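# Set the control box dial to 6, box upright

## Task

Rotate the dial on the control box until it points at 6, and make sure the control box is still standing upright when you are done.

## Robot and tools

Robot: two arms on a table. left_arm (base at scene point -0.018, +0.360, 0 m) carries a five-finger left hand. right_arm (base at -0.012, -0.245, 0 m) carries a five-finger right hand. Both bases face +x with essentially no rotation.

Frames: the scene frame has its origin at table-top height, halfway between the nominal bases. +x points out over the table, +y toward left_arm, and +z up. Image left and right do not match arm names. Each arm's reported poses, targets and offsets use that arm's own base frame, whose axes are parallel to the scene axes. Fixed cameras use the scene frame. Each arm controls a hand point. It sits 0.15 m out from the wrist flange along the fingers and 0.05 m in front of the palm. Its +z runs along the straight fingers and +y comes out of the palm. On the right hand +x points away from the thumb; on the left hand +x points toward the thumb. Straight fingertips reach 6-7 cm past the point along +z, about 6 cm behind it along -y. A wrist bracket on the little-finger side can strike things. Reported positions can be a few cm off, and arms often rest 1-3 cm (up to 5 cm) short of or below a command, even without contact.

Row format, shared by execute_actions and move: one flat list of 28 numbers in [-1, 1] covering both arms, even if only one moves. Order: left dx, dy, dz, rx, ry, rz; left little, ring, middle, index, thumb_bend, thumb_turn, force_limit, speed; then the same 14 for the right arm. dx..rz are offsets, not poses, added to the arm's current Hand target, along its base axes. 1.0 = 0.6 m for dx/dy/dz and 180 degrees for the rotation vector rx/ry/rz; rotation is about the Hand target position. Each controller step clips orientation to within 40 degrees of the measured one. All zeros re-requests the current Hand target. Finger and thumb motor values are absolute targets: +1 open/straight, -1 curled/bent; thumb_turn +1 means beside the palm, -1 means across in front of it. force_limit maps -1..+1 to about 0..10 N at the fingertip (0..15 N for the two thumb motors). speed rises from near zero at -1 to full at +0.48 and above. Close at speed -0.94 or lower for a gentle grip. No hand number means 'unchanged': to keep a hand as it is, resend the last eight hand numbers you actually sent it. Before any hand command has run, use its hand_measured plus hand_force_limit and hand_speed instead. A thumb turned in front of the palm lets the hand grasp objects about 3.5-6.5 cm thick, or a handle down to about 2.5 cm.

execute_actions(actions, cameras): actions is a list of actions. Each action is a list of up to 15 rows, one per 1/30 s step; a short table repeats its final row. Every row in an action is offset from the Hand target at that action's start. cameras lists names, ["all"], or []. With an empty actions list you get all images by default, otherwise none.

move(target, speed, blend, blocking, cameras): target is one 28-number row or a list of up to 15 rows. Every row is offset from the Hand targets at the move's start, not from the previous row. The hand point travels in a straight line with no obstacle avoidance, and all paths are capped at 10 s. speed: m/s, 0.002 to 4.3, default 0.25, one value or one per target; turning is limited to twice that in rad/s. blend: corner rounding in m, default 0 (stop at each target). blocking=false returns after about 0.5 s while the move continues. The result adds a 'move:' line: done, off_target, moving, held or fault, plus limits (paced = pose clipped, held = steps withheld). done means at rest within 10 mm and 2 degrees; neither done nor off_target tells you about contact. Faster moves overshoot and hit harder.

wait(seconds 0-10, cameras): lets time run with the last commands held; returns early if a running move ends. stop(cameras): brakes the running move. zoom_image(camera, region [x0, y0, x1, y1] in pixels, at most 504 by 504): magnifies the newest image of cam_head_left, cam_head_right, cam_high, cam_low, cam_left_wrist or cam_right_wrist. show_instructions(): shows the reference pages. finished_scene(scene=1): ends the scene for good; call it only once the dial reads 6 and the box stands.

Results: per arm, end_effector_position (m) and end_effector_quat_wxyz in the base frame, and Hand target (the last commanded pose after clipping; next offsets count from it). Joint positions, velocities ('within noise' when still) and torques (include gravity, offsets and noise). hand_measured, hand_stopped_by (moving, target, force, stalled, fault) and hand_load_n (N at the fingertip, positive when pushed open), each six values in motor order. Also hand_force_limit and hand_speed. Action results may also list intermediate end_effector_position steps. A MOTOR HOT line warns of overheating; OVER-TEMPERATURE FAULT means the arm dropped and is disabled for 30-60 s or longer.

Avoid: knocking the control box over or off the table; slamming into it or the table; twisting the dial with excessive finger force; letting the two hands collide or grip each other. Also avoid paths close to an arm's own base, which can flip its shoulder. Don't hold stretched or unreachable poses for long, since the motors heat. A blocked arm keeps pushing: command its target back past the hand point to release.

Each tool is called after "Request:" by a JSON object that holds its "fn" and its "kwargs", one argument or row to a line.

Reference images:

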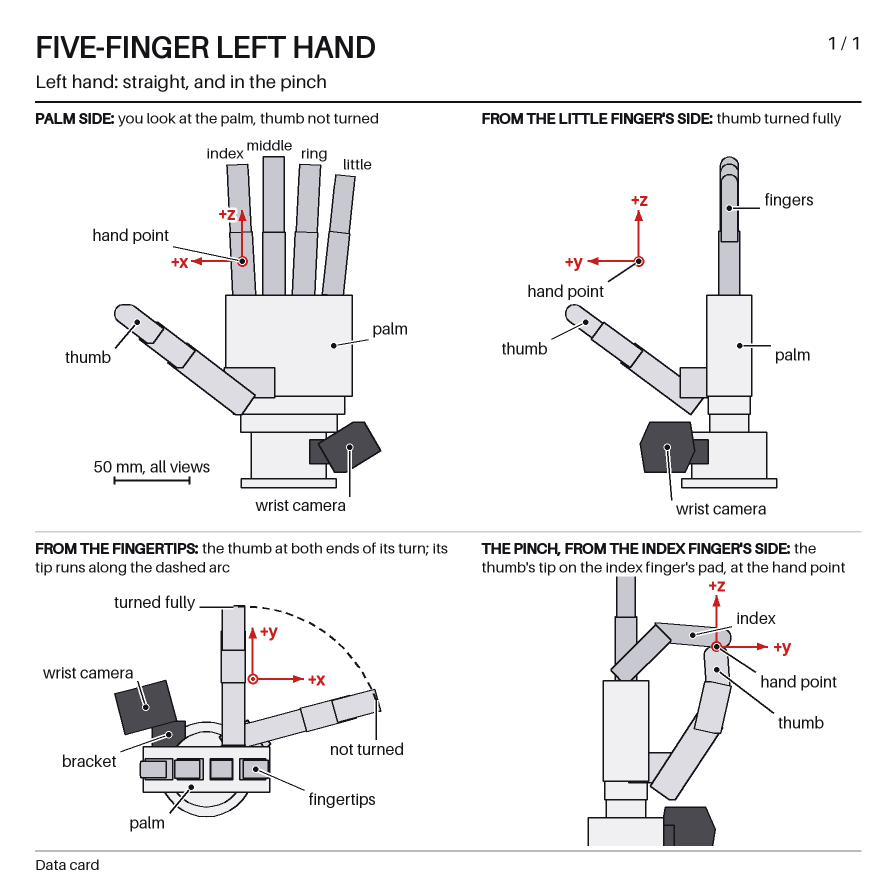

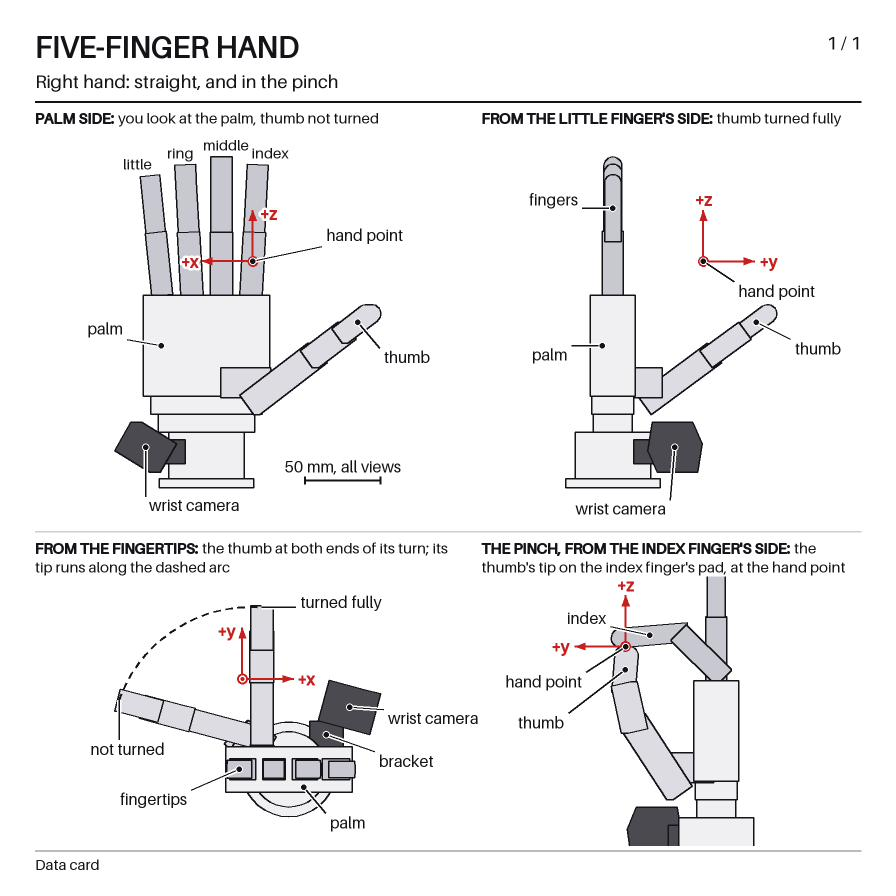

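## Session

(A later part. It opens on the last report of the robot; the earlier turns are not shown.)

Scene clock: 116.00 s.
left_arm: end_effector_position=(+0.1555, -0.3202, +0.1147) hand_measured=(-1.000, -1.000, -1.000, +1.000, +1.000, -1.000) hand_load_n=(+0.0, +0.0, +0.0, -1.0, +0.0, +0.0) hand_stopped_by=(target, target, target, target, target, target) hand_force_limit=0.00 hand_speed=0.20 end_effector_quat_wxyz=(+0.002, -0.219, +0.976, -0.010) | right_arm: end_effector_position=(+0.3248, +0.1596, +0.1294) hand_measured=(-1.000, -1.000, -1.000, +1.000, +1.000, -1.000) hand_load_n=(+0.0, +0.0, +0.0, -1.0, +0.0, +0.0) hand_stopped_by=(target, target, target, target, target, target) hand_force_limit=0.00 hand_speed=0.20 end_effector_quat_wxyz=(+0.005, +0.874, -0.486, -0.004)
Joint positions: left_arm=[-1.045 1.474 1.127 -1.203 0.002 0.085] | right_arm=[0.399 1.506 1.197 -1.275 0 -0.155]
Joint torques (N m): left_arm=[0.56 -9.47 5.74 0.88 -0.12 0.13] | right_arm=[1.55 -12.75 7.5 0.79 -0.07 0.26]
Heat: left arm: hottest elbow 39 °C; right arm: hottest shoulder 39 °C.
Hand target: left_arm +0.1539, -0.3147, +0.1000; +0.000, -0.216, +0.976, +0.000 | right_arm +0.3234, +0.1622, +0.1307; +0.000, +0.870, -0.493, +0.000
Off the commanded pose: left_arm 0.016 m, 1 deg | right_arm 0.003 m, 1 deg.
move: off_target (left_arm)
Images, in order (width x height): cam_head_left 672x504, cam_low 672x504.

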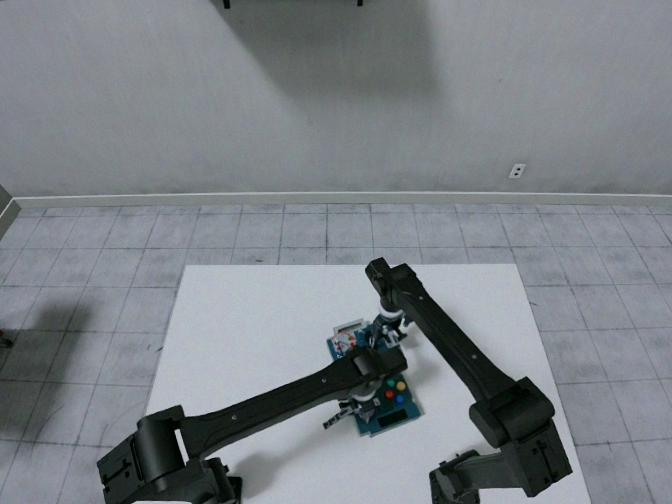

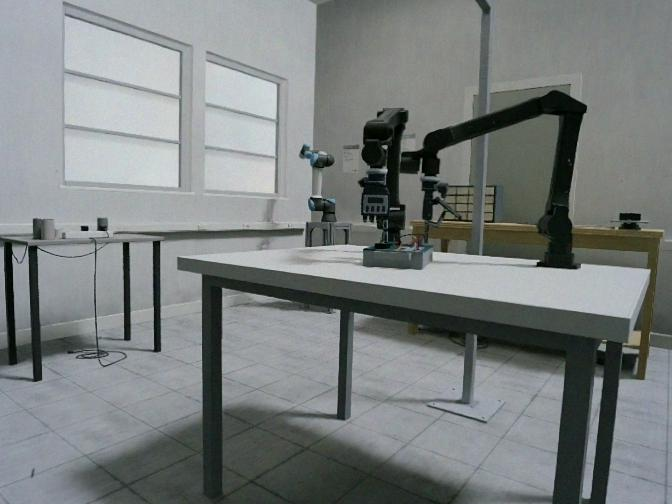

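Request:
{"fn": "move", "kwargs": {
  "target": [
    [0,0,0,0,0,0,-1,-1,-1,1,1,-1,0,0.2,0.0067,-0.0267,0,0,0,0,-1,-1,-1,1,1,-1,0,0.2],
    [0,0,0,0,0,0,-1,-1,-1,1,1,-1,0,0.2,0.015,-0.023,0.14,0,0,0,-1,-1,-1,1,1,-1,0,0.2],
    [0,0,0,0,0,0,-1,-1,-1,1,1,-1,0,0.2,0.0,-0.2,0.17,0,0,0,-1,-1,-1,1,1,-1,0,0.2]
  ],
  "speed": [0.07,0.12,0.2],
  "blend": [0,0.01,0],
  "cameras": ["cam_head_left","cam_head_right"]
}}

Request:
{"fn": "zoom_image", "kwargs": {
  "camera": "cam_head_left",
  "region": [345, 305, 395, 355]
}}

Scene clock: 119.77 s.
left_arm: end_effector_position=(+0.1555, -0.3202, +0.1147) hand_measured=(-1.000, -1.000, -1.000, +1.000, +1.000, -1.000) hand_load_n=(+0.0, +0.5, +0.0, -1.0, +0.0, +0.0) hand_stopped_by=(target, target, target, target, target, target) hand_force_limit=0.00 hand_speed=0.20 end_effector_quat_wxyz=(+0.002, -0.219, +0.976, -0.010) | right_arm: end_effector_position=(+0.3174, +0.0442, +0.2203) hand_measured=(-1.000, -1.000, -1.000, +1.000, +1.000, -1.000) hand_load_n=(+0.5, +0.0, +0.0, +0.0, +0.0, +0.0) hand_stopped_by=(target, target, target, target, target, target) hand_force_limit=0.00 hand_speed=0.20 end_effector_quat_wxyz=(+0.008, +0.868, -0.497, -0.010)
Joint positions: left_arm=[-1.045 1.474 1.127 -1.203 0.002 0.085] | right_arm=[0.126 1.373 1.298 -1.522 0.002 -0.404]
Joint torques (N m): left_arm=[0.21 -9.17 5.61 0.87 -0.11 0.15] | right_arm=[0.79 -10.52 11.06 0.03 -0.1 -0.1]
Heat: left arm: hottest elbow 38 °C; right arm: hottest shoulder 39 °C.
Hand target: left_arm +0.1539, -0.3147, +0.1000; +0.000, -0.216, +0.976, +0.000 | right_arm +0.3234, +0.0423, +0.2328; +0.000, +0.870, -0.493, +0.000
Off the commanded pose: left_arm 0.016 m, 1 deg | right_arm 0.014 m, 2 deg.
move: off_target (left_arm, right_arm)
Images, in order (width x height): cam_head_left 672x504, cam_head_right 672x504.

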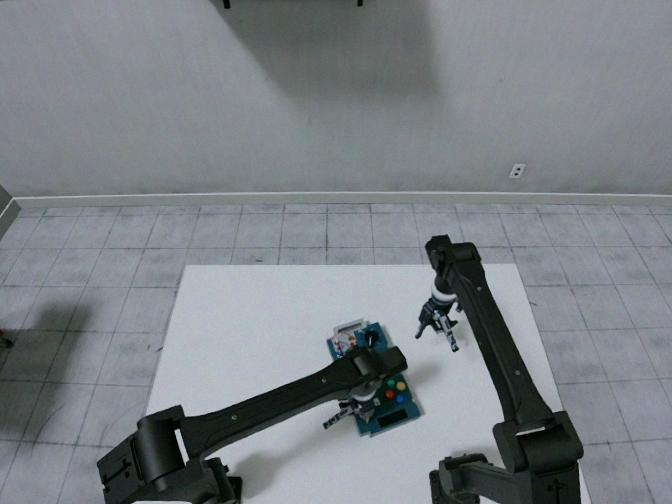

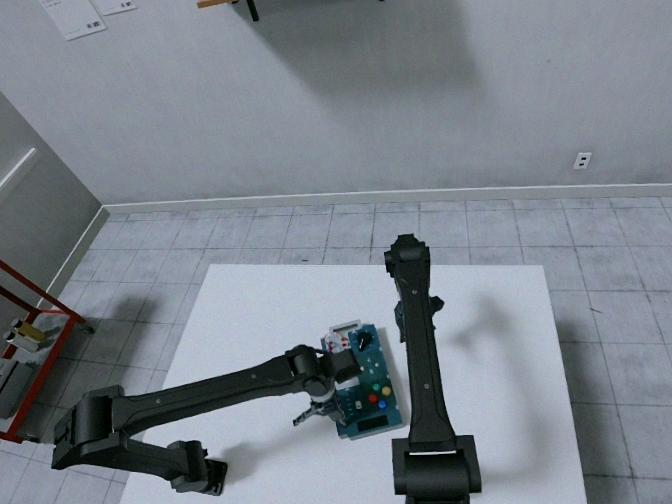

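Scaled by 10.080 from the camera's 672x504 image, which has a finer 960x720 frame.

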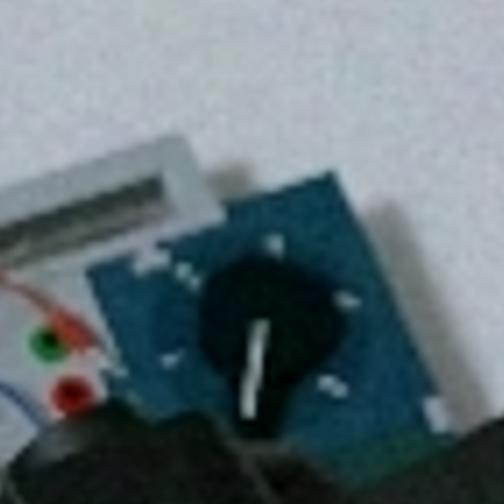

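Request:
{"fn": "move", "kwargs": {
  "target": [
    [0.015,-0.03,0.133,0,0,0,-1,-1,-1,1,1,-1,0,0.2,0,0,0,0,0,0,-1,-1,-1,1,1,-1,0,0.2],
    [0.22,0.3,0.2,0,0,0,-1,-1,-1,1,1,-1,0,0.2,0,0,0,0,0,0,-1,-1,-1,1,1,-1,0,0.2]
  ],
  "speed": [0.1,0.2],
  "blend": [0.015,0],
  "cameras": ["cam_head_left","cam_head_right","cam_high"]
}}

Request:
{"fn": "zoom_image", "kwargs": {
  "camera": "cam_head_left",
  "region": [320, 310, 430, 440]
}}

Request:
{"fn": "zoom_image", "kwargs": {
  "camera": "cam_head_right",
  "region": [315, 310, 405, 400]
}}

Scene clock: 123.13 s.
left_arm: end_effector_position=(+0.2784, -0.1339, +0.2032) hand_measured=(-1.000, -1.000, -1.000, +1.000, +1.000, -1.000) hand_load_n=(+0.0, +0.0, +0.0, +0.0, +0.0, +0.0) hand_stopped_by=(target, target, target, target, target, target) hand_force_limit=0.00 hand_speed=0.20 end_effector_quat_wxyz=(-0.014, -0.217, +0.976, +0.014) | right_arm: end_effector_position=(+0.3174, +0.0442, +0.2203) hand_measured=(-1.000, -1.000, -1.000, +1.000, +1.000, -1.000) hand_load_n=(+0.0, +0.5, +0.0, +0.0, +0.0, +0.0) hand_stopped_by=(target, target, target, target, target, target) hand_force_limit=0.00 hand_speed=0.20 end_effector_quat_wxyz=(+0.008, +0.868, -0.497, -0.010)
Joint positions: left_arm=[-0.487 1.354 1.232 -1.489 -0.004 0.647] | right_arm=[0.126 1.373 1.298 -1.522 0.002 -0.405]
Joint torques (N m): left_arm=[1.08 -10.34 10.81 -0.35 0.03 0.2] | right_arm=[0.79 -10.58 11.04 0.03 -0.1 -0.1]
Heat: left arm: hottest elbow 38 °C; right arm: hottest shoulder 39 °C.
Hand target: left_arm +0.2859, -0.1348, +0.2201; +0.000, -0.216, +0.976, +0.000 | right_arm +0.3234, +0.0423, +0.2328; +0.000, +0.870, -0.493, +0.000
Off the commanded pose: left_arm 0.018 m, 2 deg | right_arm 0.014 m, 2 deg.
move: off_target (left_arm, right_arm)
Images, in order (width x height): cam_head_left 672x504, cam_head_right 672x504, cam_high 672x504.

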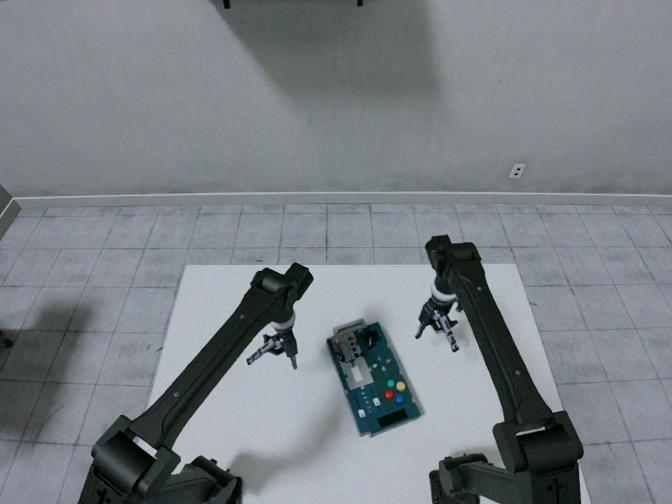

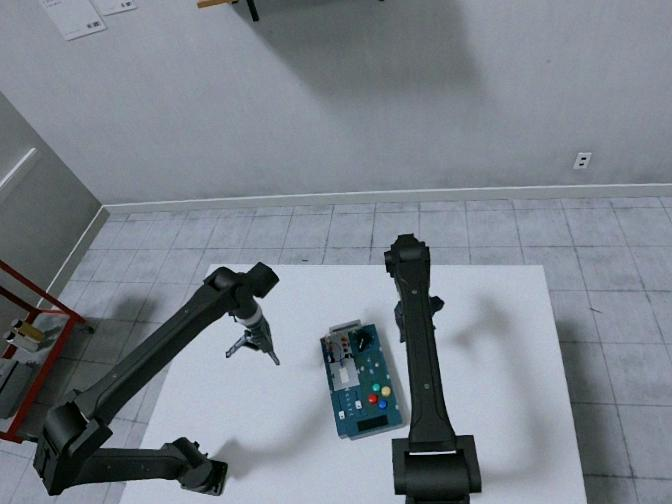

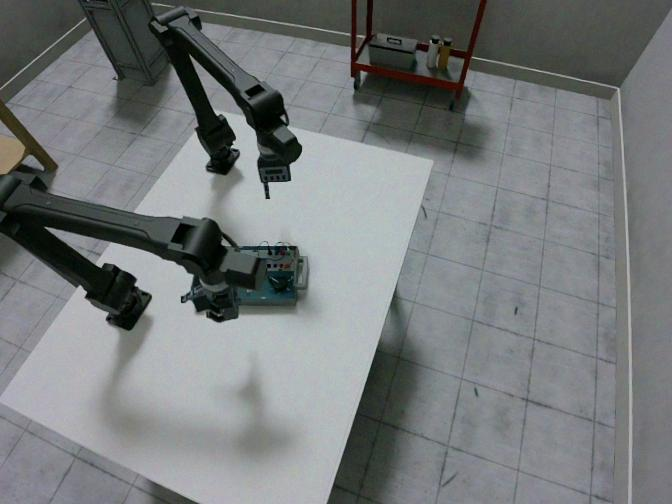

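Scaled by 3.877 from the camera's 672x504 image, which has a finer 960x720 frame.

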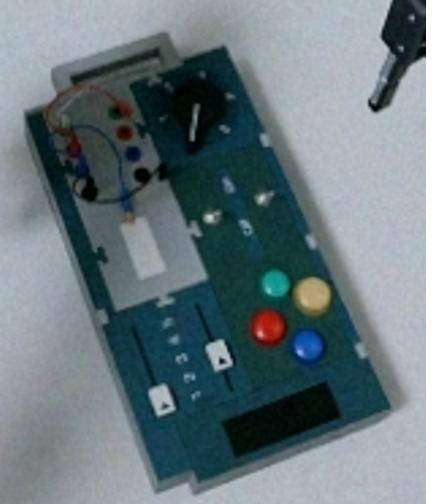

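Scaled by 5.600 from the camera's 672x504 image, which has a finer 960x720 frame.

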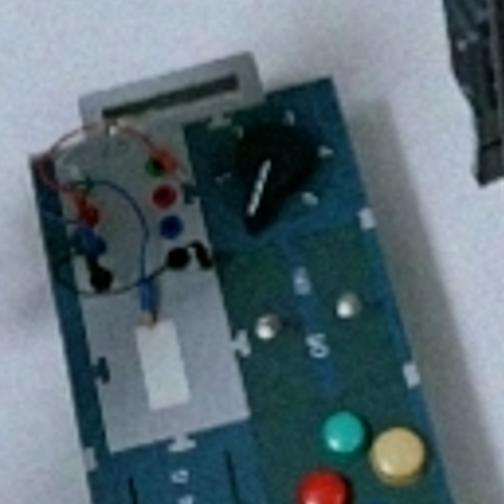

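Request:
{"fn": "zoom_image", "kwargs": {
  "camera": "cam_head_left",
  "region": [354, 322, 388, 356]
}}

Request:
{"fn": "zoom_image", "kwargs": {
  "camera": "cam_head_right",
  "region": [350, 322, 384, 356]
}}

Scaled by 14.824 from the camera's 672x504 image, which has a finer 960x720 frame.

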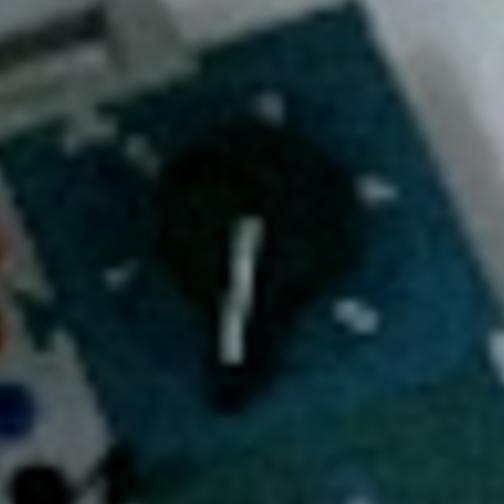

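Scaled by 14.824 from the camera's 672x504 image, which has a finer 960x720 frame.

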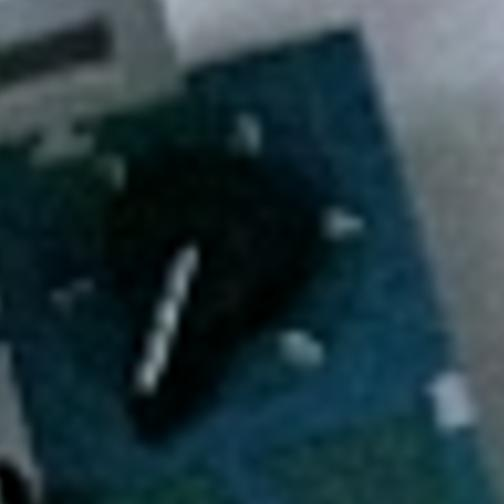

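Request:
{"fn": "finished_scene", "kwargs": {

}}

The scene is finished: the task was done.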